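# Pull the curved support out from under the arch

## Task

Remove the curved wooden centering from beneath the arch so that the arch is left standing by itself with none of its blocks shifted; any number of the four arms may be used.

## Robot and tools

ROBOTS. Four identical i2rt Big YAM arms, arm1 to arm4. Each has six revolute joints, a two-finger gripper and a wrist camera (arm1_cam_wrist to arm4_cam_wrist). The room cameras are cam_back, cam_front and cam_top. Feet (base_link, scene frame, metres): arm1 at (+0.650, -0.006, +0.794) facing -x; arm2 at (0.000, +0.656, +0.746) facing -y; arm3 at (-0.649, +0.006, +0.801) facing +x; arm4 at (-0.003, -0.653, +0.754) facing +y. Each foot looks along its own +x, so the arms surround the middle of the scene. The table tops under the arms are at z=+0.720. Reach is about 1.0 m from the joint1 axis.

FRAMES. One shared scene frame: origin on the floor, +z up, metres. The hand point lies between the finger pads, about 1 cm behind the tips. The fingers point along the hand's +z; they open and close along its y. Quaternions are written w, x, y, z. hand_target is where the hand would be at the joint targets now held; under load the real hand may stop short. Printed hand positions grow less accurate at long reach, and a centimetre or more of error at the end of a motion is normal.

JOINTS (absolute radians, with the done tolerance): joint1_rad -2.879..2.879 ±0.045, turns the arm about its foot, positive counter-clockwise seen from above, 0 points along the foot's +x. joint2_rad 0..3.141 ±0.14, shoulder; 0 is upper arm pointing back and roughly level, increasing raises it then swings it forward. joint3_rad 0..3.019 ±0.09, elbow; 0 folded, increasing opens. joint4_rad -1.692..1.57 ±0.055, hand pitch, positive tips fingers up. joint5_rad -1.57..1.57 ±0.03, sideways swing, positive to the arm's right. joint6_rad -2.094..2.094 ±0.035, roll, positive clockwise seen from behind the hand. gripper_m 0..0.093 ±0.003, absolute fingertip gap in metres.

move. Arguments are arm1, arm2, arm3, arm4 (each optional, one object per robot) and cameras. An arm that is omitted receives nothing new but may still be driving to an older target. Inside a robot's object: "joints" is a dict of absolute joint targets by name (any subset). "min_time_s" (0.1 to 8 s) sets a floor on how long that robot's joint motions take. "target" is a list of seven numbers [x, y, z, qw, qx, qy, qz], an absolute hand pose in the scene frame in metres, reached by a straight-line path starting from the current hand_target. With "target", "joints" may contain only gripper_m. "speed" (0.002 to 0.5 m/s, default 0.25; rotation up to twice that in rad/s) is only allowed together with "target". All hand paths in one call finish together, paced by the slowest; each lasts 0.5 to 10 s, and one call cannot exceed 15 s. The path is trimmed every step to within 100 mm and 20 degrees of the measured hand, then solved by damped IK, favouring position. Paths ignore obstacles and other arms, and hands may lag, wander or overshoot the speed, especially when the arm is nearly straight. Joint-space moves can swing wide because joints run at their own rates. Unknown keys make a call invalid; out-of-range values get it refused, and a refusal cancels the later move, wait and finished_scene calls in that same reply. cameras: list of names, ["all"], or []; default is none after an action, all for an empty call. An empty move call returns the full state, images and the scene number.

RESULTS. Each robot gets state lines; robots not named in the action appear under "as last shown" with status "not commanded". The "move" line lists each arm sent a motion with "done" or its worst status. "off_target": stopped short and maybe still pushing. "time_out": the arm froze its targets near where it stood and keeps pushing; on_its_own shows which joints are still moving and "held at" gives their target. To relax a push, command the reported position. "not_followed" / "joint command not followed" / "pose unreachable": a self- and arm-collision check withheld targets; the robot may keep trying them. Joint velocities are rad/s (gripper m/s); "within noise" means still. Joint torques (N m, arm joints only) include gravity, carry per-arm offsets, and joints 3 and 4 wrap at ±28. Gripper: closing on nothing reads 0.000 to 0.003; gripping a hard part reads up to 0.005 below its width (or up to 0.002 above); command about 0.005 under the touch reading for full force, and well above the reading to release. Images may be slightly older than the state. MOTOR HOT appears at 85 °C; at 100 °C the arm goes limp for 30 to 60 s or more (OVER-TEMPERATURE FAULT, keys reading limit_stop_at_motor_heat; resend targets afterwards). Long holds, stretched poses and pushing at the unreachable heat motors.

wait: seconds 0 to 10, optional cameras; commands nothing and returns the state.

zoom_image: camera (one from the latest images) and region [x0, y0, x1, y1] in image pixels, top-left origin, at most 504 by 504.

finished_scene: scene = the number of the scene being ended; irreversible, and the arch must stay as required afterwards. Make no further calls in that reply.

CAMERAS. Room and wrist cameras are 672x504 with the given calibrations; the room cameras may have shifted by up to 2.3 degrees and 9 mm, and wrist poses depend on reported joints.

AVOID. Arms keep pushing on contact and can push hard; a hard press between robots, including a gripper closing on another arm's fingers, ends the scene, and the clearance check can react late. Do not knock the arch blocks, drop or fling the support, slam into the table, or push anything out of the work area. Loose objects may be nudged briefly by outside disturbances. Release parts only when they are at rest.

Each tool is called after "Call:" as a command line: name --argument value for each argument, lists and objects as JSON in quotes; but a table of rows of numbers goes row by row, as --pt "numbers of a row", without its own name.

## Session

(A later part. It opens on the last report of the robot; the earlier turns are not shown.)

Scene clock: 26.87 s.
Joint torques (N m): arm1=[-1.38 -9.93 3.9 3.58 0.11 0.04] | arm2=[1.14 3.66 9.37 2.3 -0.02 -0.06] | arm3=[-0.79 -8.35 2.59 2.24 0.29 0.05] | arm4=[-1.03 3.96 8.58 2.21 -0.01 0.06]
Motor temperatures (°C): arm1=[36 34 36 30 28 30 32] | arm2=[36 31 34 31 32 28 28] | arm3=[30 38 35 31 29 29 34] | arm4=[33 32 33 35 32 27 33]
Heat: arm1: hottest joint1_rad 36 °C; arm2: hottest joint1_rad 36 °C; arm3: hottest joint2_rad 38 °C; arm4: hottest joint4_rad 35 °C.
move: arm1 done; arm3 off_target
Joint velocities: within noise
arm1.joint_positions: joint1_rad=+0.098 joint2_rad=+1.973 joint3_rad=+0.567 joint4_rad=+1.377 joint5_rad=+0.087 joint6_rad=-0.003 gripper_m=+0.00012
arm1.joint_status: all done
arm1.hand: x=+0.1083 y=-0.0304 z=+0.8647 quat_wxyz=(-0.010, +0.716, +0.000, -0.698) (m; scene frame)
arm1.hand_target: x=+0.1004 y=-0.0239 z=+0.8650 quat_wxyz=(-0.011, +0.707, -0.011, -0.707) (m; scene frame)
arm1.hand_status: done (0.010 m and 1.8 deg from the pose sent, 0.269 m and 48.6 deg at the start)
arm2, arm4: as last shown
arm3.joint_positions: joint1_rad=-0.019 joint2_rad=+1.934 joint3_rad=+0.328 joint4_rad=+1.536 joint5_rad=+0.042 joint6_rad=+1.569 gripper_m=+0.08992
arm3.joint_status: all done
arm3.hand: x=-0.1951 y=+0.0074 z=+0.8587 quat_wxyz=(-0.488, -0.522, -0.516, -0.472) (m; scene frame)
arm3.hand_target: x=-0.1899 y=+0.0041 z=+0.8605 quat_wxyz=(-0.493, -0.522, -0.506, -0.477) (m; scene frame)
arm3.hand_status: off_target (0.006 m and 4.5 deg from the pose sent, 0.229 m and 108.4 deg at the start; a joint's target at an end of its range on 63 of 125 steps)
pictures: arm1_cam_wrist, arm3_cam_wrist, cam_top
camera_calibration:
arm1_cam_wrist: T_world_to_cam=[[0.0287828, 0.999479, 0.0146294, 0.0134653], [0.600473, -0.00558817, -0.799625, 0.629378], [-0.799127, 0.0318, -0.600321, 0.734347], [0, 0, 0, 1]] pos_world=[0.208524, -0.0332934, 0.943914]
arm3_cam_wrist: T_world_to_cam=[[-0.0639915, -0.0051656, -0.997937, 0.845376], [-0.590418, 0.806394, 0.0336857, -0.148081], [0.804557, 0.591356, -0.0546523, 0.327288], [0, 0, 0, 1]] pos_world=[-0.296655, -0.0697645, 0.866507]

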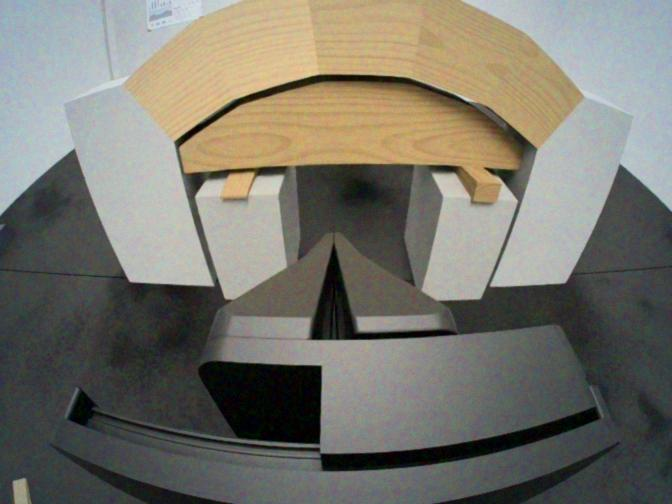

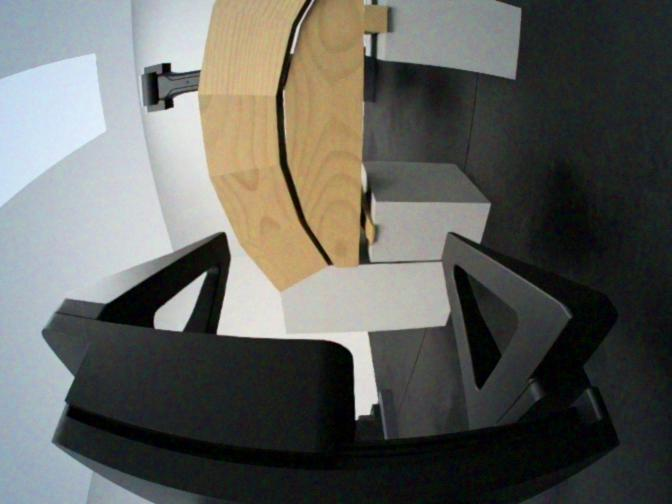

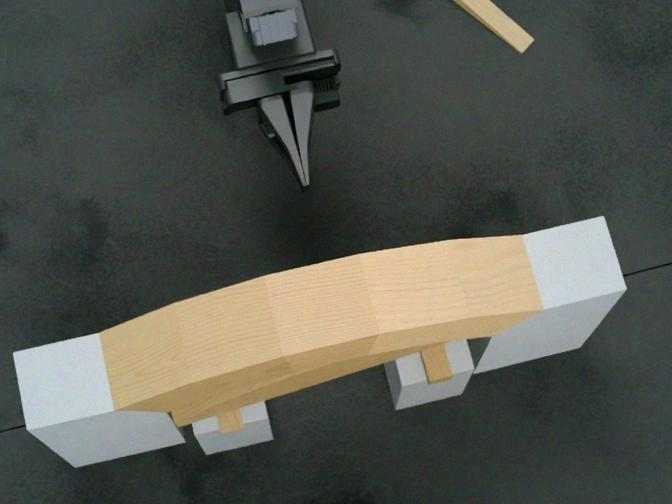

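Call:
move --arm1 '{"target":[-0.013,-0.030,0.867,0.0106,-0.707,0.0106,0.707],"speed":0.08}' --cameras '["cam_top","arm3_cam_wrist"]'

Scene clock: 29.23 s.
Joint torques (N m): arm1=[-1.49 -13.16 6.48 1.51 0.04 0.04] | arm2=[1.14 3.72 9.37 2.32 -0.01 -0.06] | arm3=[-0.56 -8.23 2.61 2.26 0.29 0.1] | arm4=[-0.56 3.96 8.75 2.02 0.02 0]
Motor temperatures (°C): arm1=[36 34 36 30 28 30 32] | arm2=[36 31 34 31 32 28 28] | arm3=[30 38 35 31 29 29 34] | arm4=[33 32 33 35 32 27 33]
Heat: arm1: hottest joint1_rad 36 °C; arm2: hottest joint1_rad 36 °C; arm3: hottest joint2_rad 38 °C; arm4: hottest joint4_rad 35 °C.
move: arm1 off_target
Joint velocities: within noise
arm1.joint_positions: joint1_rad=+0.098 joint2_rad=+2.060 joint3_rad=+0.875 joint4_rad=+1.194 joint5_rad=+0.087 joint6_rad=-0.003 gripper_m=+0.00012
arm1.joint_status: not commanded
arm1.hand: x=+0.0003 y=-0.0383 z=+0.8778 quat_wxyz=(-0.009, +0.702, -0.001, -0.712) (m; scene frame)
arm1.hand_target: x=-0.0119 y=-0.0298 z=+0.8673 quat_wxyz=(-0.011, +0.707, -0.011, -0.707) (m; scene frame)
arm1.hand_status: off_target (0.019 m and 1.3 deg from the pose sent, 0.121 m and 1.8 deg at the start)
arm2, arm4: as last shown
arm3.joint_positions: joint1_rad=-0.019 joint2_rad=+1.934 joint3_rad=+0.328 joint4_rad=+1.536 joint5_rad=+0.042 joint6_rad=+1.570 gripper_m=+0.08992
arm3.joint_status: not commanded
arm3.hand: x=-0.1951 y=+0.0073 z=+0.8587 quat_wxyz=(-0.488, -0.522, -0.516, -0.472) (m; scene frame)
arm3.hand_target: x=-0.1899 y=+0.0040 z=+0.8605 quat_wxyz=(-0.493, -0.522, -0.506, -0.477) (m; scene frame)
arm3.hand_status: not commanded
pictures: arm3_cam_wrist, cam_top
camera_calibration:
arm3_cam_wrist: T_world_to_cam=[[-0.0639198, -0.0043621, -0.997946, 0.845352], [-0.590051, 0.806638, 0.0342677, -0.148517], [0.804832, 0.591029, -0.054134, 0.326973], [0, 0, 0, 1]] pos_world=[-0.296756, -0.0697634, 0.866405]

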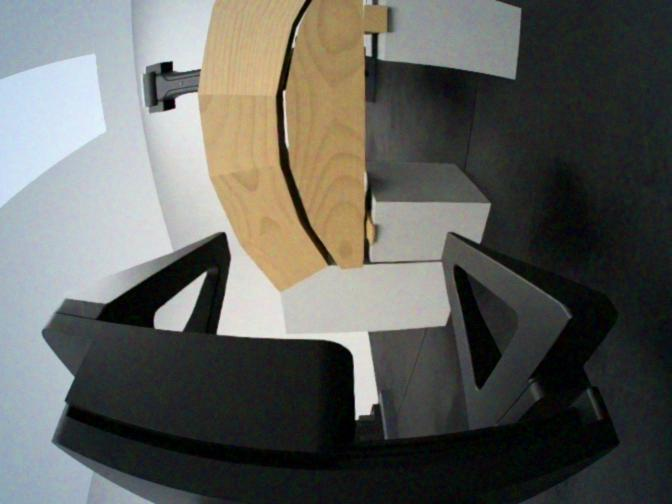

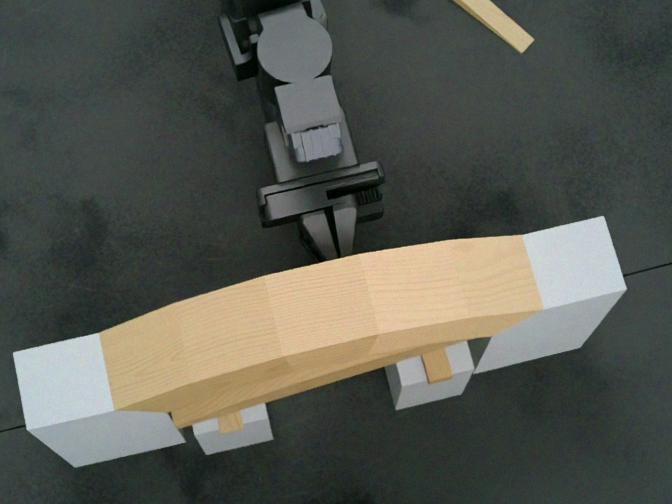

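Call:
move --arm1 '{"target":[-0.037,-0.028,0.865,0.0106,-0.707,0.0106,0.707],"speed":0.05}' --cameras '["cam_top","arm3_cam_wrist"]'

Scene clock: 30.43 s.
Joint torques (N m): arm1=[-1.73 -13.8 6.82 1.62 -0.09 0.03] | arm2=[1.14 3.78 9.33 2.26 -0.03 -0.06] | arm3=[-0.73 -8.23 2.61 2.22 0.28 0.08] | arm4=[-0.67 3.78 8.72 2.09 -0.02 0.03]
Motor temperatures (°C): arm1=[36 34 37 30 28 30 32] | arm2=[36 31 34 31 32 28 28] | arm3=[30 38 35 31 29 29 34] | arm4=[33 32 34 35 32 27 33]
Heat: arm1: hottest joint3_rad 37 °C; arm2: hottest joint1_rad 36 °C; arm3: hottest joint2_rad 38 °C; arm4: hottest joint4_rad 35 °C.
move: arm1 off_target
Joint velocities: within noise
arm1.joint_positions: joint1_rad=+0.093 joint2_rad=+2.093 joint3_rad=+0.947 joint4_rad=+1.152 joint5_rad=+0.085 joint6_rad=-0.003 gripper_m=+0.00012
arm1.joint_status: not commanded
arm1.hand: x=-0.0233 y=-0.0374 z=+0.8751 quat_wxyz=(-0.010, +0.703, -0.002, -0.711) (m; scene frame)
arm1.hand_target: x=-0.0357 y=-0.0278 z=+0.8652 quat_wxyz=(-0.011, +0.707, -0.011, -0.707) (m; scene frame)
arm1.hand_status: off_target (0.019 m and 1.2 deg from the pose sent, 0.041 m and 1.3 deg at the start)
arm2, arm3, arm4: as last shown
pictures: arm3_cam_wrist, cam_top
camera_calibration:
arm3_cam_wrist: T_world_to_cam=[[-0.0639198, -0.0043621, -0.997946, 0.845352], [-0.590051, 0.806638, 0.0342677, -0.148517], [0.804832, 0.591029, -0.054134, 0.326973], [0, 0, 0, 1]] pos_world=[-0.296756, -0.0697634, 0.866405]

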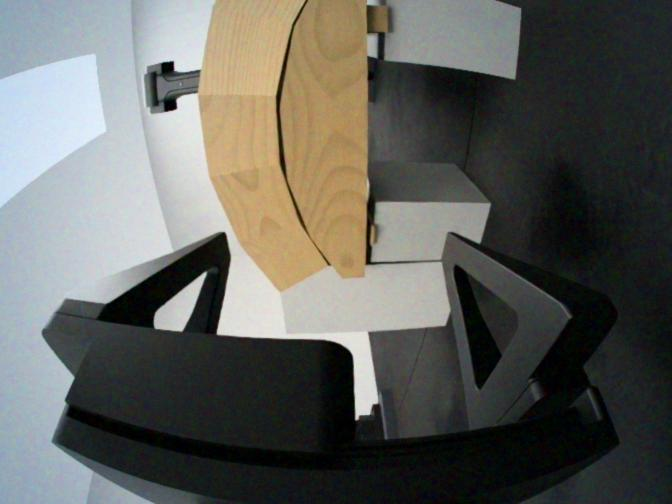

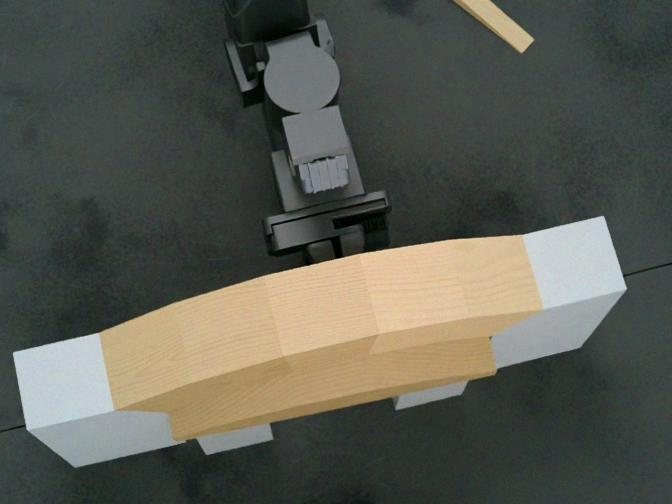

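Call:
move --arm1 '{"target":[-0.049,-0.018,0.863,0.0106,-0.707,0.0106,0.707],"speed":0.05}' --cameras '["cam_top"]'

Scene clock: 31.63 s.
Joint torques (N m): arm1=[-2.2 -14.33 7.32 1.55 -0.02 0.03] | arm2=[1.2 3.6 9.37 2.3 -0.01 -0.06] | arm3=[-0.85 -8.23 2.61 2.25 0.29 0.09] | arm4=[-0.97 4.31 8.66 2.07 -0.03 0.03]
Motor temperatures (°C): arm1=[36 34 37 30 28 30 32] | arm2=[36 31 34 31 32 28 28] | arm3=[30 38 35 31 29 29 34] | arm4=[33 32 34 35 32 27 33]
Heat: arm1: hottest joint3_rad 37 °C; arm2: hottest joint1_rad 36 °C; arm3: hottest joint2_rad 38 °C; arm4: hottest joint4_rad 35 °C.
move: arm1 off_target
Joint velocities: within noise
arm1.joint_positions: joint1_rad=+0.076 joint2_rad=+2.112 joint3_rad=+0.978 joint4_rad=+1.136 joint5_rad=+0.062 joint6_rad=-0.003 gripper_m=+0.00012
arm1.joint_status: not commanded
arm1.hand: x=-0.0335 y=-0.0302 z=+0.8711 quat_wxyz=(-0.008, +0.705, +0.000, -0.709) (m; scene frame)
arm1.hand_target: x=-0.0475 y=-0.0177 z=+0.8633 quat_wxyz=(-0.011, +0.707, -0.011, -0.707) (m; scene frame)
arm1.hand_status: off_target (0.021 m and 1.3 deg from the pose sent, 0.034 m and 1.2 deg at the start)
arm2, arm3, arm4: as last shown
pictures: cam_top

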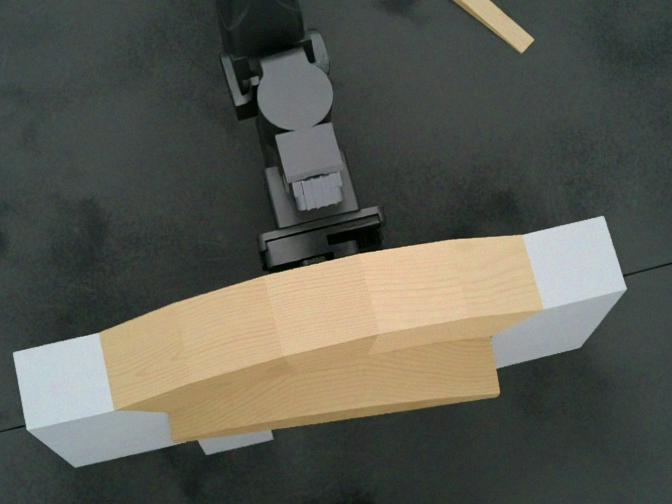

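Call:
move --arm1 '{"target":[0.08,-0.03,0.87,0.0106,-0.707,0.0106,0.707],"speed":0.15}' --arm3 '{"target":[-0.11,-0.006,0.850,0.529,0.529,0.469,0.469],"speed":0.12}' --cameras '["cam_top","arm3_cam_wrist","cam_back"]'

Scene clock: 34.03 s.
Joint torques (N m): arm1=[0.56 -15.27 1.78 3.6 0.12 0.02] | arm2=[1.14 3.66 9.36 2.25 0 -0.07] | arm3=[0.09 -10.64 4.11 1.01 0.27 0.07] | arm4=[-1.08 4.07 8.53 2.17 -0.01 0.06]
Motor temperatures (°C): arm1=[36 35 37 30 28 30 32] | arm2=[36 31 34 31 32 28 28] | arm3=[30 38 35 31 29 29 34] | arm4=[33 32 34 35 32 27 33]
Heat: arm1: hottest joint3_rad 37 °C; arm2: hottest joint1_rad 36 °C; arm3: hottest joint2_rad 38 °C; arm4: hottest joint4_rad 35 °C.
move: arm1 off_target; arm3 done
Joint velocities: within noise
arm1.joint_positions: joint1_rad=+0.085 joint2_rad=+2.019 joint3_rad=+0.656 joint4_rad=+1.320 joint5_rad=+0.099 joint6_rad=-0.002 gripper_m=+0.00012
arm1.joint_status: not commanded
arm1.hand: x=+0.0776 y=-0.0231 z=+0.8542 quat_wxyz=(-0.019, +0.721, -0.009, -0.693) (m; scene frame)
arm1.hand_target: x=+0.0799 y=-0.0299 z=+0.8697 quat_wxyz=(-0.010, +0.707, -0.011, -0.707) (m; scene frame)
arm1.hand_status: off_target (0.017 m and 2.4 deg from the pose sent, 0.114 m and 1.3 deg at the start)
arm2.joint_positions: joint1_rad=+0.031 joint2_rad=+0.603 joint3_rad=+1.457 joint4_rad=-1.387 joint5_rad=-0.263 joint6_rad=+0.761 gripper_m=+0.09396
arm2.joint_status: not commanded
arm2.hand: x=+0.0421 y=+0.4486 z=+1.3126 quat_wxyz=(-0.497, -0.768, -0.393, +0.094) (m; scene frame)
arm2.hand_target: x=+0.0421 y=+0.4516 z=+1.3209 quat_wxyz=(-0.505, -0.763, -0.391, +0.098) (m; scene frame)
arm2.hand_status: not commanded
arm3.joint_positions: joint1_rad=-0.019 joint2_rad=+2.045 joint3_rad=+0.554 joint4_rad=+1.504 joint5_rad=+0.141 joint6_rad=+1.570 gripper_m=+0.08992
arm3.joint_status: not commanded
arm3.hand: x=-0.1165 y=-0.0084 z=+0.8555 quat_wxyz=(-0.533, -0.526, -0.469, -0.468) (m; scene frame)
arm3.hand_target: x=-0.1102 y=-0.0059 z=+0.8501 quat_wxyz=(-0.529, -0.529, -0.469, -0.469) (m; scene frame)
arm3.hand_status: done (0.009 m and 0.5 deg from the pose sent, 0.087 m and 7.2 deg at the start)
arm4.joint_positions: joint1_rad=-0.454 joint2_rad=+0.631 joint3_rad=+1.450 joint4_rad=-1.565 joint5_rad=-0.075 joint6_rad=-0.150 gripper_m=+0.09396
arm4.joint_status: not commanded
arm4.hand: x=+0.0668 y=-0.4724 z=+1.2759 quat_wxyz=(-0.346, +0.552, -0.728, -0.214) (m; scene frame)
arm4.hand_target: x=+0.0658 y=-0.4742 z=+1.2836 quat_wxyz=(-0.354, +0.550, -0.724, -0.218) (m; scene frame)
arm4.hand_status: not commanded
pictures: arm3_cam_wrist, cam_back, cam_top
camera_calibration:
arm3_cam_wrist: T_world_to_cam=[[0.0190684, -0.00421377, -0.999809, 0.858353], [-0.508651, 0.860869, -0.0133292, -0.0387136], [0.860761, 0.508808, 0.0142721, 0.220152], [0, 0, 0, 1]] pos_world=[-0.225558, -0.0750711, 0.854531]

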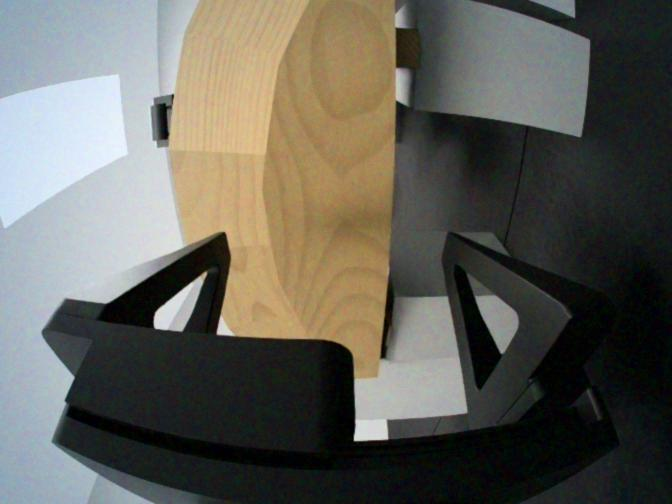

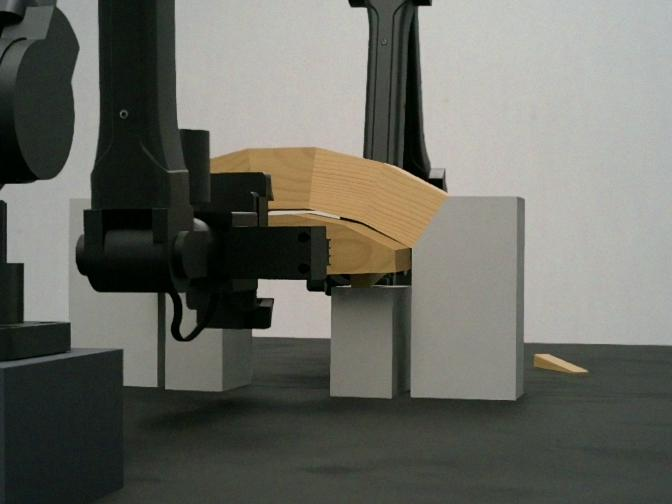

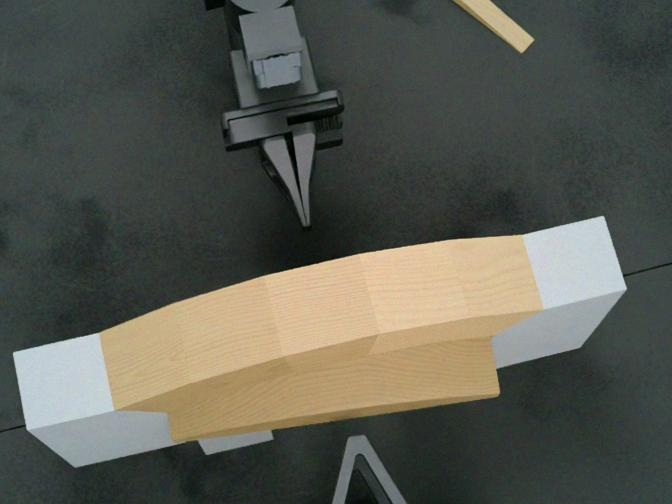

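Call:
move --arm3 '{"target":[-0.054,-0.004,0.851,0.529,0.529,0.469,0.469],"speed":0.08}' --cameras '["cam_top","arm3_cam_wrist"]'

Scene clock: 36.07 s.
Joint torques (N m): arm1=[0.79 -14.8 1.83 3.6 0.11 0.02] | arm2=[1.08 3.78 9.39 2.32 -0.02 -0.06] | arm3=[0.26 -12.22 5.9 1.05 0.26 0.08] | arm4=[-1.14 4.07 8.75 2.13 -0.02 0.01]
Motor temperatures (°C): arm1=[36 35 37 30 28 30 32] | arm2=[36 31 34 31 32 28 28] | arm3=[30 38 35 31 29 29 34] | arm4=[33 32 34 35 32 27 32]
Heat: arm1: hottest joint3_rad 37 °C; arm2: hottest joint1_rad 36 °C; arm3: hottest joint2_rad 38 °C; arm4: hottest joint4_rad 35 °C.
move: arm3 done
Joint velocities: within noise
arm1, arm2, arm4: as last shown
arm1.hand: x=+0.0777 y=-0.0231 z=+0.8543 quat_wxyz=(-0.019, +0.720, -0.009, -0.693) (m; scene frame)
arm1.hand_target: x=+0.0800 y=-0.0299 z=+0.8697 quat_wxyz=(-0.010, +0.707, -0.011, -0.707) (m; scene frame)
arm3.joint_positions: joint1_rad=-0.019 joint2_rad=+2.069 joint3_rad=+0.700 joint4_rad=+1.375 joint5_rad=+0.143 joint6_rad=+1.570 gripper_m=+0.08992
arm3.joint_status: not commanded
arm3.hand: x=-0.0629 y=-0.0076 z=+0.8547 quat_wxyz=(-0.532, -0.528, -0.470, -0.466) (m; scene frame)
arm3.hand_target: x=-0.0544 y=-0.0039 z=+0.8510 quat_wxyz=(-0.529, -0.529, -0.469, -0.469) (m; scene frame)
arm3.hand_status: done (0.010 m and 0.5 deg from the pose sent, 0.063 m and 0.5 deg at the start)
pictures: arm3_cam_wrist, cam_top
camera_calibration:
arm3_cam_wrist: T_world_to_cam=[[0.0129805, -0.00441723, -0.999906, 0.856264], [-0.507027, 0.861867, -0.0103895, -0.0145291], [0.861832, 0.507114, 0.00894778, 0.178212], [0, 0, 0, 1]] pos_world=[-0.17207, -0.0740692, 0.854438]

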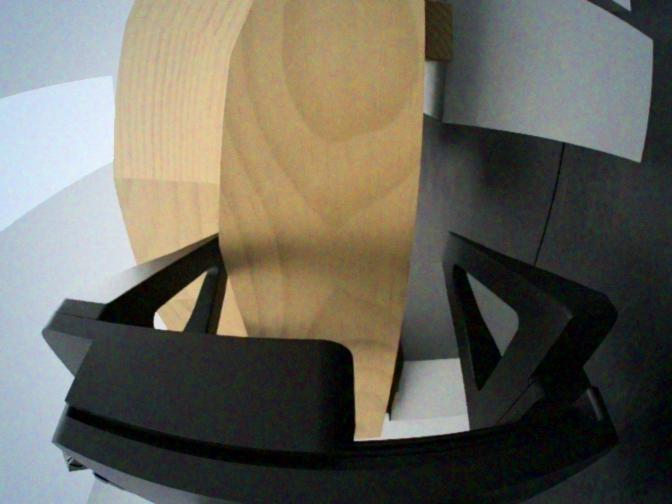

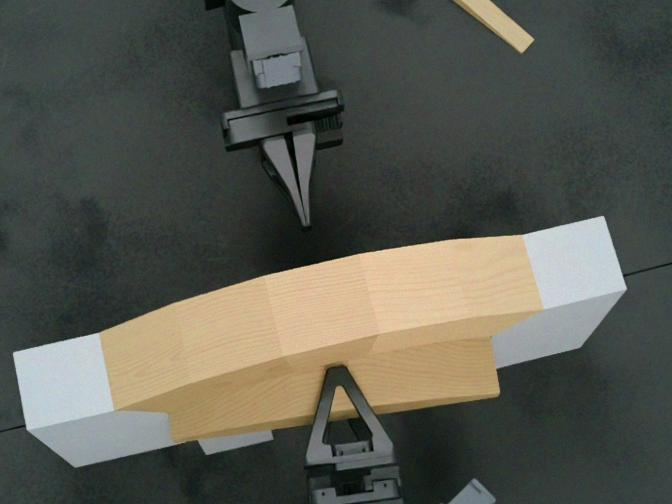

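Call:
move --arm3 '{"joints":{"gripper_m":0.048}}' --cameras '["cam_back","cam_top"]'

Scene clock: 36.90 s.
Joint torques (N m): arm1=[0.56 -14.86 1.81 3.58 0.11 0.04] | arm2=[1.08 3.66 9.31 2.28 -0.02 -0.05] | arm3=[0.15 -12.4 4.97 0.7 0.12 0.13] | arm4=[-0.73 4.37 8.66 1.96 -0.01 0.04]
Motor temperatures (°C): arm1=[36 35 37 30 28 30 32] | arm2=[36 31 34 31 32 28 28] | arm3=[30 38 35 31 29 29 34] | arm4=[33 32 34 35 32 27 32]
Heat: arm1: hottest joint3_rad 37 °C; arm2: hottest joint1_rad 36 °C; arm3: hottest joint2_rad 38 °C; arm4: hottest joint4_rad 35 °C.
move: arm3 off_target
Joint velocities: within noise
arm1, arm2, arm4: as last shown
arm3.joint_positions: joint1_rad=-0.019 joint2_rad=+2.067 joint3_rad=+0.712 joint4_rad=+1.382 joint5_rad=+0.146 joint6_rad=+1.564 gripper_m=+0.05727
arm3.joint_status: gripper_m off_target (ended at +0.05730, target +0.04800)
arm3.hand: x=-0.0585 y=-0.0080 z=+0.8611 quat_wxyz=(-0.538, -0.523, -0.465, -0.469) (m; scene frame)
arm3.hand_target: x=-0.0544 y=-0.0039 z=+0.8511 quat_wxyz=(-0.529, -0.529, -0.469, -0.469) (m; scene frame)
arm3.hand_status: not commanded
pictures: cam_back, cam_top

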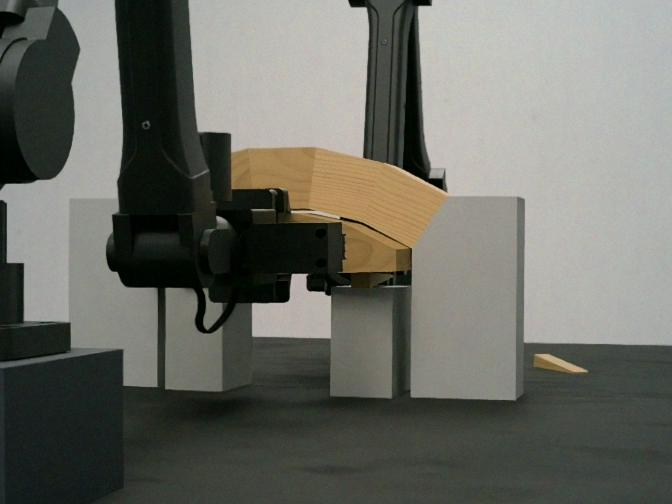

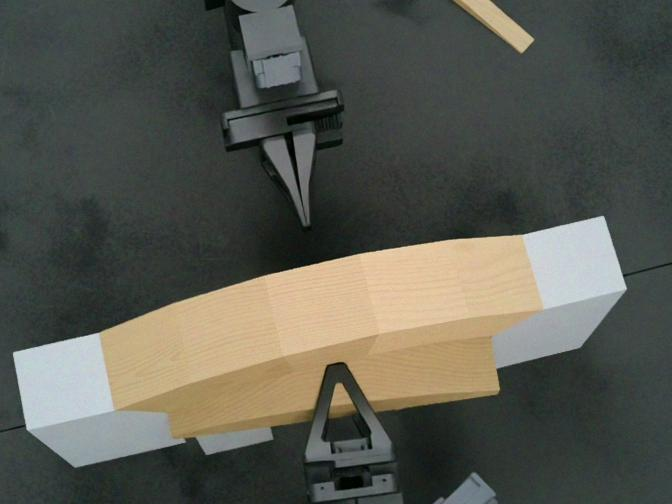

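Call:
move --arm3 '{"target":[-0.16,-0.004,0.866,0.529,0.529,0.469,0.469],"speed":0.06}' --cameras '["cam_back","cam_top"]'

Scene clock: 39.60 s.
Joint torques (N m): arm1=[0.73 -14.97 1.85 3.58 0.11 0.03] | arm2=[1.2 3.84 9.33 2.3 -0.02 -0.06] | arm3=[0.62 -14.8 1.55 3.33 0.32 -0.09] | arm4=[-1.26 4.19 8.64 2.17 -0.01 0.02]
Motor temperatures (°C): arm1=[36 35 37 30 28 30 32] | arm2=[36 31 35 31 32 28 28] | arm3=[30 39 35 31 29 29 34] | arm4=[33 32 34 35 32 27 32]
Heat: arm1: hottest joint3_rad 37 °C; arm2: hottest joint1_rad 36 °C; arm3: hottest joint2_rad 39 °C; arm4: hottest joint4_rad 35 °C.
move: arm3 off_target
Joint velocities: within noise
arm1, arm2, arm4: as last shown
arm3.joint_positions: joint1_rad=-0.014 joint2_rad=+2.030 joint3_rad=+0.423 joint4_rad=+1.510 joint5_rad=+0.152 joint6_rad=+1.586 gripper_m=+0.05727
arm3.joint_status: not commanded
arm3.hand: x=-0.1668 y=-0.0089 z=+0.8315 quat_wxyz=(-0.505, -0.556, -0.492, -0.440) (m; scene frame)
arm3.hand_target: x=-0.1606 y=-0.0041 z=+0.8651 quat_wxyz=(-0.527, -0.531, -0.470, -0.467) (m; scene frame)
arm3.hand_status: off_target (0.036 m and 5.9 deg from the pose sent, 0.102 m and 1.3 deg at the start; a joint's target at an end of its range on 24 of 75 steps)
pictures: cam_back, cam_top

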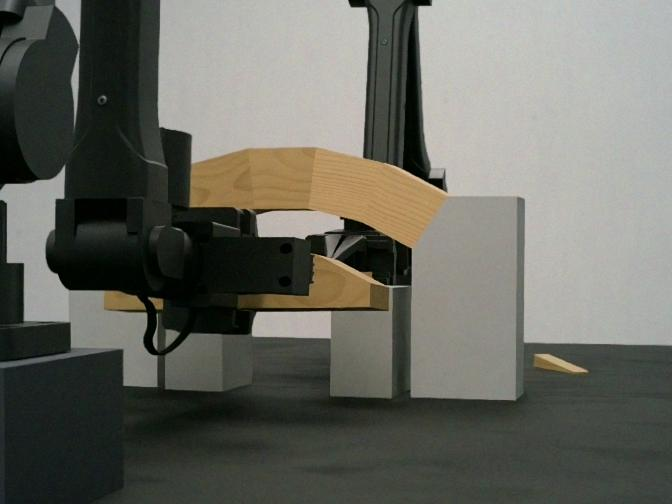

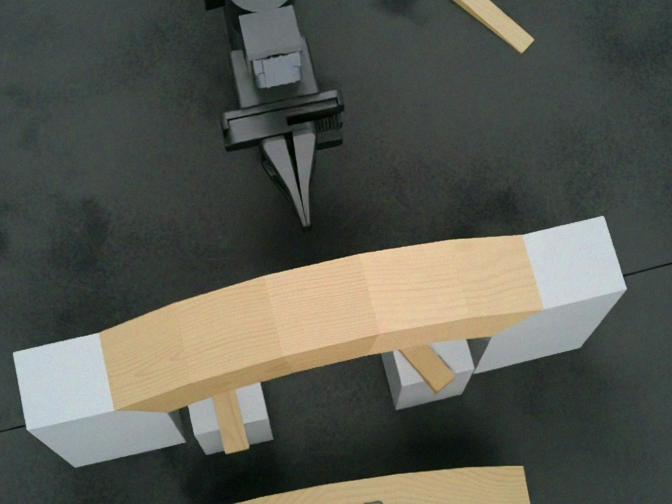

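Call:
move --arm3 '{"target":[-0.26,0.0,0.92,0.2706,0.653,0.653,0.2706],"speed":0.2}'

Call:
move --arm3 '{"target":[-0.28,0.0,0.86,0.0,0.7071,0.7071,0.0],"speed":0.25}'

Call:
move --arm3 '{"target":[-0.28,0.0,0.785,0.0,0.7071,0.7071,0.0],"speed":0.12}' --cameras '["cam_top","cam_back"]'

Scene clock: 42.67 s.
Joint torques (N m): arm1=[0.56 -14.92 1.83 3.56 0.11 0.04] | arm2=[0.97 3.78 9.4 2.29 -0.02 -0.05] | arm3=[-0.97 -7.18 16.5 1.05 0.01 -0.09] | arm4=[-0.97 4.01 8.62 2.09 0.02 0.03]
Motor temperatures (°C): arm1=[36 36 36 30 28 30 31] | arm2=[36 31 35 31 32 28 28] | arm3=[30 39 36 31 29 29 35] | arm4=[33 32 34 35 32 27 32]
Heat: arm1: hottest joint1_rad 36 °C; arm2: hottest joint1_rad 36 °C; arm3: hottest joint2_rad 39 °C; arm4: hottest joint4_rad 35 °C.
move: arm3 off_target
Joint velocities: within noise
arm1, arm2, arm4: as last shown
arm3.joint_positions: joint1_rad=-0.054 joint2_rad=+1.037 joint3_rad=+0.402 joint4_rad=-0.260 joint5_rad=-0.018 joint6_rad=+1.566 gripper_m=+0.05727
arm3.joint_status: not commanded
arm3.hand: x=-0.2987 y=+0.0037 z=+0.8692 quat_wxyz=(-0.230, -0.669, -0.668, -0.233) (m; scene frame)
arm3.hand_target: x=-0.2641 y=+0.0000 z=+0.9209 quat_wxyz=(-0.271, -0.653, -0.653, -0.271) (m; scene frame)
arm3.hand_status: off_target (0.064 m and 6.8 deg from the pose sent, 0.129 m and 39.7 deg at the start)
pictures: none

Scene clock: 45.03 s.
Joint torques (N m): arm1=[0.38 -14.8 1.83 3.62 0.12 0.03] | arm2=[1.26 3.72 9.37 2.28 -0.01 -0.04] | arm3=[-0.56 -9.23 13.85 -0.62 0.34 -0.02] | arm4=[-1.08 3.72 8.54 2.06 -0.01 0]
Motor temperatures (°C): arm1=[36 36 36 30 28 30 31] | arm2=[36 31 35 31 32 28 28] | arm3=[30 39 37 31 29 29 35] | arm4=[33 32 34 35 32 27 32]
Heat: arm1: hottest joint1_rad 36 °C; arm2: hottest joint1_rad 36 °C; arm3: hottest joint2_rad 39 °C; arm4: hottest joint4_rad 35 °C.
move: arm3 off_target
Joint velocities: within noise
arm1, arm2, arm4: as last shown
arm3.joint_positions: joint1_rad=-0.054 joint2_rad=+1.448 joint3_rad=+0.815 joint4_rad=-0.987 joint5_rad=-0.010 joint6_rad=+1.562 gripper_m=+0.05727
arm3.joint_status: not commanded
arm3.hand: x=-0.3102 y=+0.0022 z=+0.8397 quat_wxyz=(+0.021, -0.709, -0.704, +0.019) (m; scene frame)
arm3.hand_target: x=-0.2814 y=+0.0000 z=+0.8606 quat_wxyz=(-0.001, -0.707, -0.707, +0.000) (m; scene frame)
arm3.hand_status: off_target (0.036 m and 3.2 deg from the pose sent, 0.021 m and 38.2 deg at the start)
pictures: none

Scene clock: 46.47 s.
Joint torques (N m): arm1=[0.44 -14.97 1.84 3.59 0.11 0.03] | arm2=[1.26 3.55 9.36 2.29 -0.02 -0.05] | arm3=[-0.38 -10.75 7.76 0.18 0.32 -0.01] | arm4=[-1.32 3.55 8.64 2.04 0.01 0.02]
Motor temperatures (°C): arm1=[36 36 36 30 28 30 31] | arm2=[36 31 35 31 32 28 28] | arm3=[30 39 37 31 29 29 35] | arm4=[33 32 34 35 32 27 32]
Heat: arm1: hottest joint1_rad 36 °C; arm2: hottest joint1_rad 36 °C; arm3: hottest joint2_rad 39 °C; arm4: hottest joint4_rad 35 °C.
move: arm3 off_target
Joint velocities: within noise
arm1, arm2, arm4: as last shown
arm3.joint_positions: joint1_rad=-0.054 joint2_rad=+1.601 joint3_rad=+0.791 joint4_rad=-0.780 joint5_rad=-0.009 joint6_rad=+1.562 gripper_m=+0.05727
arm3.joint_status: not commanded
arm3.hand: x=-0.2895 y=+0.0014 z=+0.7808 quat_wxyz=(+0.010, -0.709, -0.705, +0.008) (m; scene frame)
arm3.hand_target: x=-0.2802 y=+0.0000 z=+0.7851 quat_wxyz=(+0.000, -0.707, -0.707, +0.000) (m; scene frame)
arm3.hand_status: off_target (0.011 m and 1.5 deg from the pose sent, 0.062 m and 3.2 deg at the start)
pictures: cam_back, cam_top

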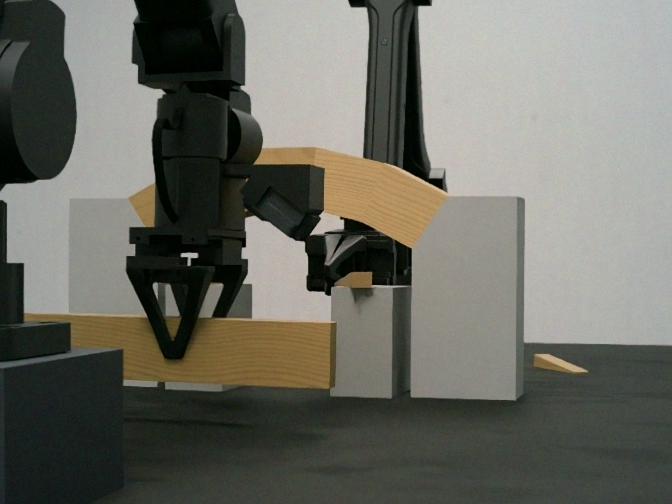

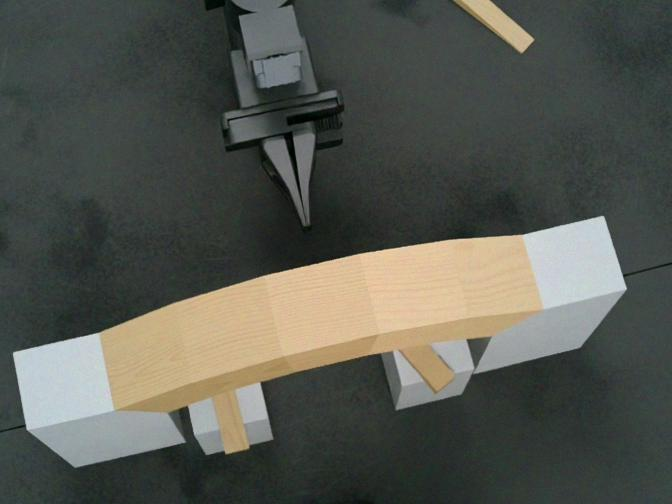

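Call:
move --arm3 '{"target":[-0.28,0.0,0.762,0.0,0.7071,0.7071,0.0],"speed":0.03}'

Call:
move --arm3 '{"target":[-0.28,0.0,0.750,0.0,0.7071,0.7071,0.0],"speed":0.02}' --cameras '["cam_back"]'

Scene clock: 48.00 s.
Joint torques (N m): arm1=[0.73 -14.86 1.83 3.62 0.11 0.03] | arm2=[1.2 3.9 9.33 2.29 -0.01 -0.06] | arm3=[-0.38 -10.7 6.89 0.13 0.33 -0.01] | arm4=[-1.08 3.84 8.57 2.07 -0.02 0.04]
Motor temperatures (°C): arm1=[36 36 36 30 28 30 31] | arm2=[36 31 35 31 32 28 28] | arm3=[30 39 37 31 29 29 35] | arm4=[33 32 34 35 32 27 32]
Heat: arm1: hottest joint1_rad 36 °C; arm2: hottest joint1_rad 36 °C; arm3: hottest joint2_rad 39 °C; arm4: hottest joint4_rad 35 °C.
move: arm3 done
Joint velocities: within noise
arm1, arm2, arm4: as last shown
arm3.joint_positions: joint1_rad=-0.054 joint2_rad=+1.651 joint3_rad=+0.779 joint4_rad=-0.709 joint5_rad=-0.009 joint6_rad=+1.562 gripper_m=+0.05727
arm3.joint_status: not commanded
arm3.hand: x=-0.2865 y=+0.0012 z=+0.7606 quat_wxyz=(+0.007, -0.709, -0.705, +0.005) (m; scene frame)
arm3.hand_target: x=-0.2801 y=+0.0000 z=+0.7620 quat_wxyz=(+0.000, -0.707, -0.707, +0.000) (m; scene frame)
arm3.hand_status: done (0.007 m and 1.1 deg from the pose sent, 0.021 m and 1.5 deg at the start)
pictures: none

Scene clock: 49.10 s.
Joint torques (N m): arm1=[0.44 -14.86 1.83 3.56 0.11 0.03] | arm2=[0.97 3.66 9.32 2.29 -0.01 -0.06] | arm3=[-0.38 -10.81 6.56 0.16 0.32 0] | arm4=[-1.2 4.13 8.61 2.06 0.01 -0.01]
Motor temperatures (°C): arm1=[36 36 36 30 28 30 31] | arm2=[36 31 35 31 32 28 28] | arm3=[30 39 37 31 29 29 35] | arm4=[33 32 34 35 31 27 32]
Heat: arm1: hottest joint1_rad 36 °C; arm2: hottest joint1_rad 36 °C; arm3: hottest joint2_rad 39 °C; arm4: hottest joint4_rad 35 °C.
move: arm3 done
Joint velocities: within noise
arm1.joint_positions: joint1_rad=+0.085 joint2_rad=+2.019 joint3_rad=+0.656 joint4_rad=+1.320 joint5_rad=+0.099 joint6_rad=-0.002 gripper_m=+0.00012
arm1.joint_status: not commanded
arm1.hand: x=+0.0777 y=-0.0231 z=+0.8543 quat_wxyz=(-0.019, +0.720, -0.009, -0.693) (m; scene frame)
arm1.hand_target: x=+0.0800 y=-0.0299 z=+0.8697 quat_wxyz=(-0.010, +0.707, -0.011, -0.707) (m; scene frame)
arm1.hand_status: not commanded
arm2.joint_positions: joint1_rad=+0.031 joint2_rad=+0.603 joint3_rad=+1.457 joint4_rad=-1.387 joint5_rad=-0.263 joint6_rad=+0.761 gripper_m=+0.09396
arm2.joint_status: not commanded
arm2.hand: x=+0.0421 y=+0.4486 z=+1.3126 quat_wxyz=(-0.497, -0.768, -0.393, +0.094) (m; scene frame)
arm2.hand_target: x=+0.0421 y=+0.4516 z=+1.3209 quat_wxyz=(-0.505, -0.763, -0.391, +0.098) (m; scene frame)
arm2.hand_status: not commanded
arm3.joint_positions: joint1_rad=-0.054 joint2_rad=+1.680 joint3_rad=+0.772 joint4_rad=-0.672 joint5_rad=-0.009 joint6_rad=+1.562 gripper_m=+0.05727
arm3.joint_status: not commanded
arm3.hand: x=-0.2863 y=+0.0011 z=+0.7488 quat_wxyz=(+0.007, -0.709, -0.705, +0.005) (m; scene frame)
arm3.hand_target: x=-0.2801 y=+0.0000 z=+0.7501 quat_wxyz=(+0.000, -0.707, -0.707, +0.000) (m; scene frame)
arm3.hand_status: done (0.006 m and 1.0 deg from the pose sent, 0.012 m and 1.1 deg at the start)
arm4.joint_positions: joint1_rad=-0.454 joint2_rad=+0.631 joint3_rad=+1.450 joint4_rad=-1.565 joint5_rad=-0.075 joint6_rad=-0.150 gripper_m=+0.09396
arm4.joint_status: not commanded
arm4.hand: x=+0.0668 y=-0.4724 z=+1.2759 quat_wxyz=(-0.346, +0.552, -0.728, -0.214) (m; scene frame)
arm4.hand_target: x=+0.0658 y=-0.4742 z=+1.2836 quat_wxyz=(-0.354, +0.550, -0.724, -0.218) (m; scene frame)
arm4.hand_status: not commanded
pictures: cam_back

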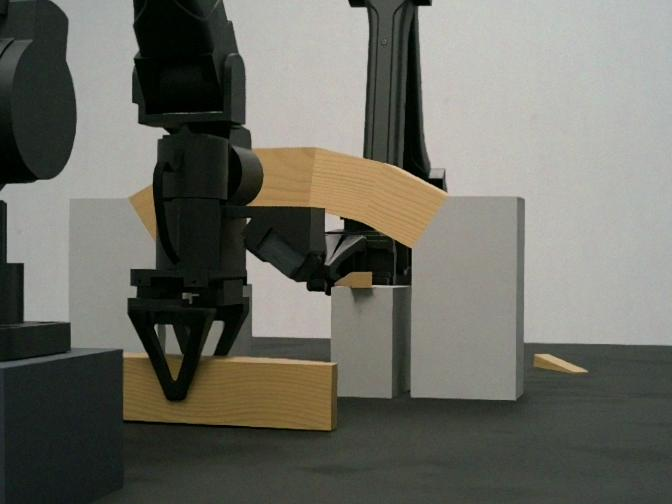

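Call:
move --arm3 '{"target":[-0.28,0.0,0.741,0.0,0.7071,0.7071,0.0],"speed":0.015}' --cameras '["cam_back"]'

Scene clock: 50.47 s.
Joint torques (N m): arm1=[0.44 -14.8 1.83 3.59 0.11 0.03] | arm2=[1.14 3.72 9.35 2.26 -0.03 -0.06] | arm3=[-0.38 -9.58 6.15 0.57 0.27 0] | arm4=[-1.44 4.19 8.68 2.04 -0.03 -0.01]
Motor temperatures (°C): arm1=[36 37 36 30 28 30 31] | arm2=[36 31 35 31 32 28 28] | arm3=[30 39 37 31 29 29 35] | arm4=[33 32 35 35 31 27 32]
Heat: arm1: hottest joint2_rad 37 °C; arm2: hottest joint1_rad 36 °C; arm3: hottest joint2_rad 39 °C; arm4: hottest joint3_rad 35 °C.
move: arm3 done
Joint velocities: within noise
arm1, arm2, arm4: as last shown
arm3.joint_positions: joint1_rad=-0.054 joint2_rad=+1.686 joint3_rad=+0.772 joint4_rad=-0.653 joint5_rad=-0.008 joint6_rad=+1.562 gripper_m=+0.05727
arm3.joint_status: not commanded
arm3.hand: x=-0.2829 y=+0.0008 z=+0.7466 quat_wxyz=(+0.002, -0.709, -0.705, +0.001) (m; scene frame)
arm3.hand_target: x=-0.2802 y=+0.0000 z=+0.7411 quat_wxyz=(+0.000, -0.707, -0.707, +0.000) (m; scene frame)
arm3.hand_status: done (0.006 m and 0.4 deg from the pose sent, 0.010 m and 1.0 deg at the start)
pictures: cam_back

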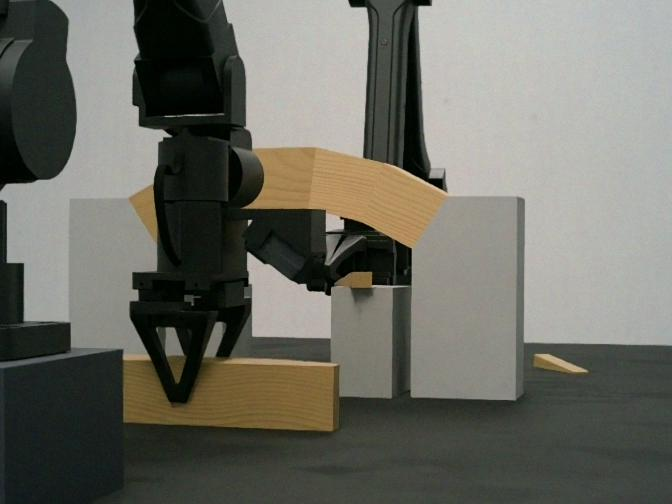

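Touching the floor (stopped at 0.7466, torque changed). Release.

Call:
move --arm3 '{"joints":{"gripper_m":0.08}}'

Call:
move --arm3 '{"target":[-0.29,0.0,0.87,0.0,0.7071,0.7071,0.0],"speed":0.2}' --cameras '["cam_back","cam_top"]'

Scene clock: 51.23 s.
Joint torques (N m): arm1=[0.67 -14.8 1.83 3.62 0.12 0.03] | arm2=[1.49 3.78 9.4 2.29 -0.02 -0.07] | arm3=[-0.38 -9.64 6.15 0.25 0.27 0] | arm4=[-0.73 4.19 8.54 2.04 0 0.03]
Motor temperatures (°C): arm1=[36 37 36 30 28 30 31] | arm2=[36 31 35 31 32 28 28] | arm3=[30 39 37 31 29 29 35] | arm4=[33 32 35 35 31 27 32]
Heat: arm1: hottest joint2_rad 37 °C; arm2: hottest joint1_rad 36 °C; arm3: hottest joint2_rad 39 °C; arm4: hottest joint3_rad 35 °C.
move: arm3 done
Joint velocities: within noise
arm1, arm2, arm4: as last shown
arm3.joint_positions: joint1_rad=-0.054 joint2_rad=+1.688 joint3_rad=+0.772 joint4_rad=-0.646 joint5_rad=-0.008 joint6_rad=+1.562 gripper_m=+0.07986
arm3.joint_status: all done
arm3.hand: x=-0.2812 y=+0.0008 z=+0.7462 quat_wxyz=(+0.000, -0.709, -0.705, -0.001) (m; scene frame)
arm3.hand_target: x=-0.2802 y=+0.0000 z=+0.7411 quat_wxyz=(+0.000, -0.707, -0.707, +0.000) (m; scene frame)
arm3.hand_status: not commanded
pictures: none

Scene clock: 52.70 s.
Joint torques (N m): arm1=[0.5 -14.86 1.89 3.62 0.11 0.03] | arm2=[1.14 3.9 9.25 2.29 -0.02 -0.06] | arm3=[-0.67 -10.05 12.16 -0.7 0.29 -0.02] | arm4=[-1.32 3.49 8.7 2.04 0 0.01]
Motor temperatures (°C): arm1=[36 37 36 30 28 30 31] | arm2=[36 31 35 31 32 28 28] | arm3=[30 39 38 31 29 29 35] | arm4=[33 32 35 35 31 27 32]
Heat: arm1: hottest joint2_rad 37 °C; arm2: hottest joint1_rad 36 °C; arm3: hottest joint2_rad 39 °C; arm4: hottest joint3_rad 35 °C.
move: arm3 off_target
Joint velocities: within noise
arm1, arm2, arm4: as last shown
arm3.joint_positions: joint1_rad=-0.054 joint2_rad=+1.422 joint3_rad=+0.826 joint4_rad=-1.016 joint5_rad=-0.008 joint6_rad=+1.561 gripper_m=+0.07995
arm3.joint_status: not commanded
arm3.hand: x=-0.3104 y=+0.0019 z=+0.8514 quat_wxyz=(+0.018, -0.709, -0.705, +0.017) (m; scene frame)
arm3.hand_target: x=-0.2908 y=+0.0000 z=+0.8701 quat_wxyz=(+0.000, -0.707, -0.707, +0.000) (m; scene frame)
arm3.hand_status: off_target (0.028 m and 2.9 deg from the pose sent, 0.124 m and 0.4 deg at the start)
pictures: cam_back, cam_top

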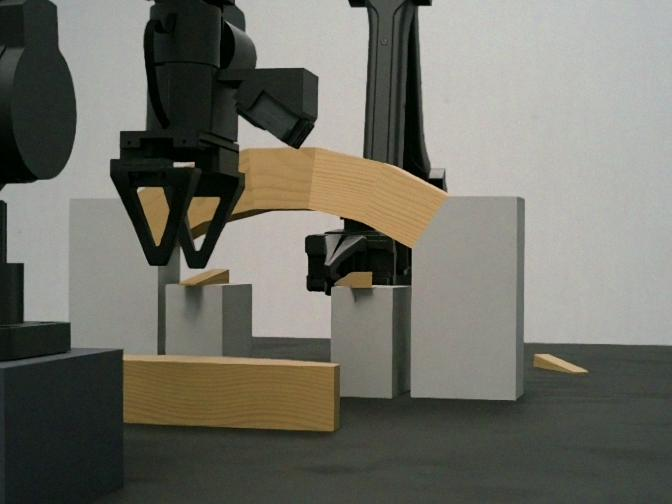

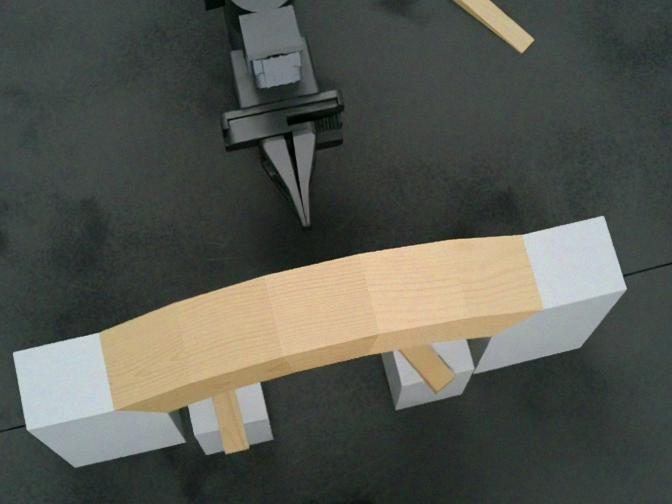

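Call:
finished_scene --scene 2

The scene is finished: the task was done.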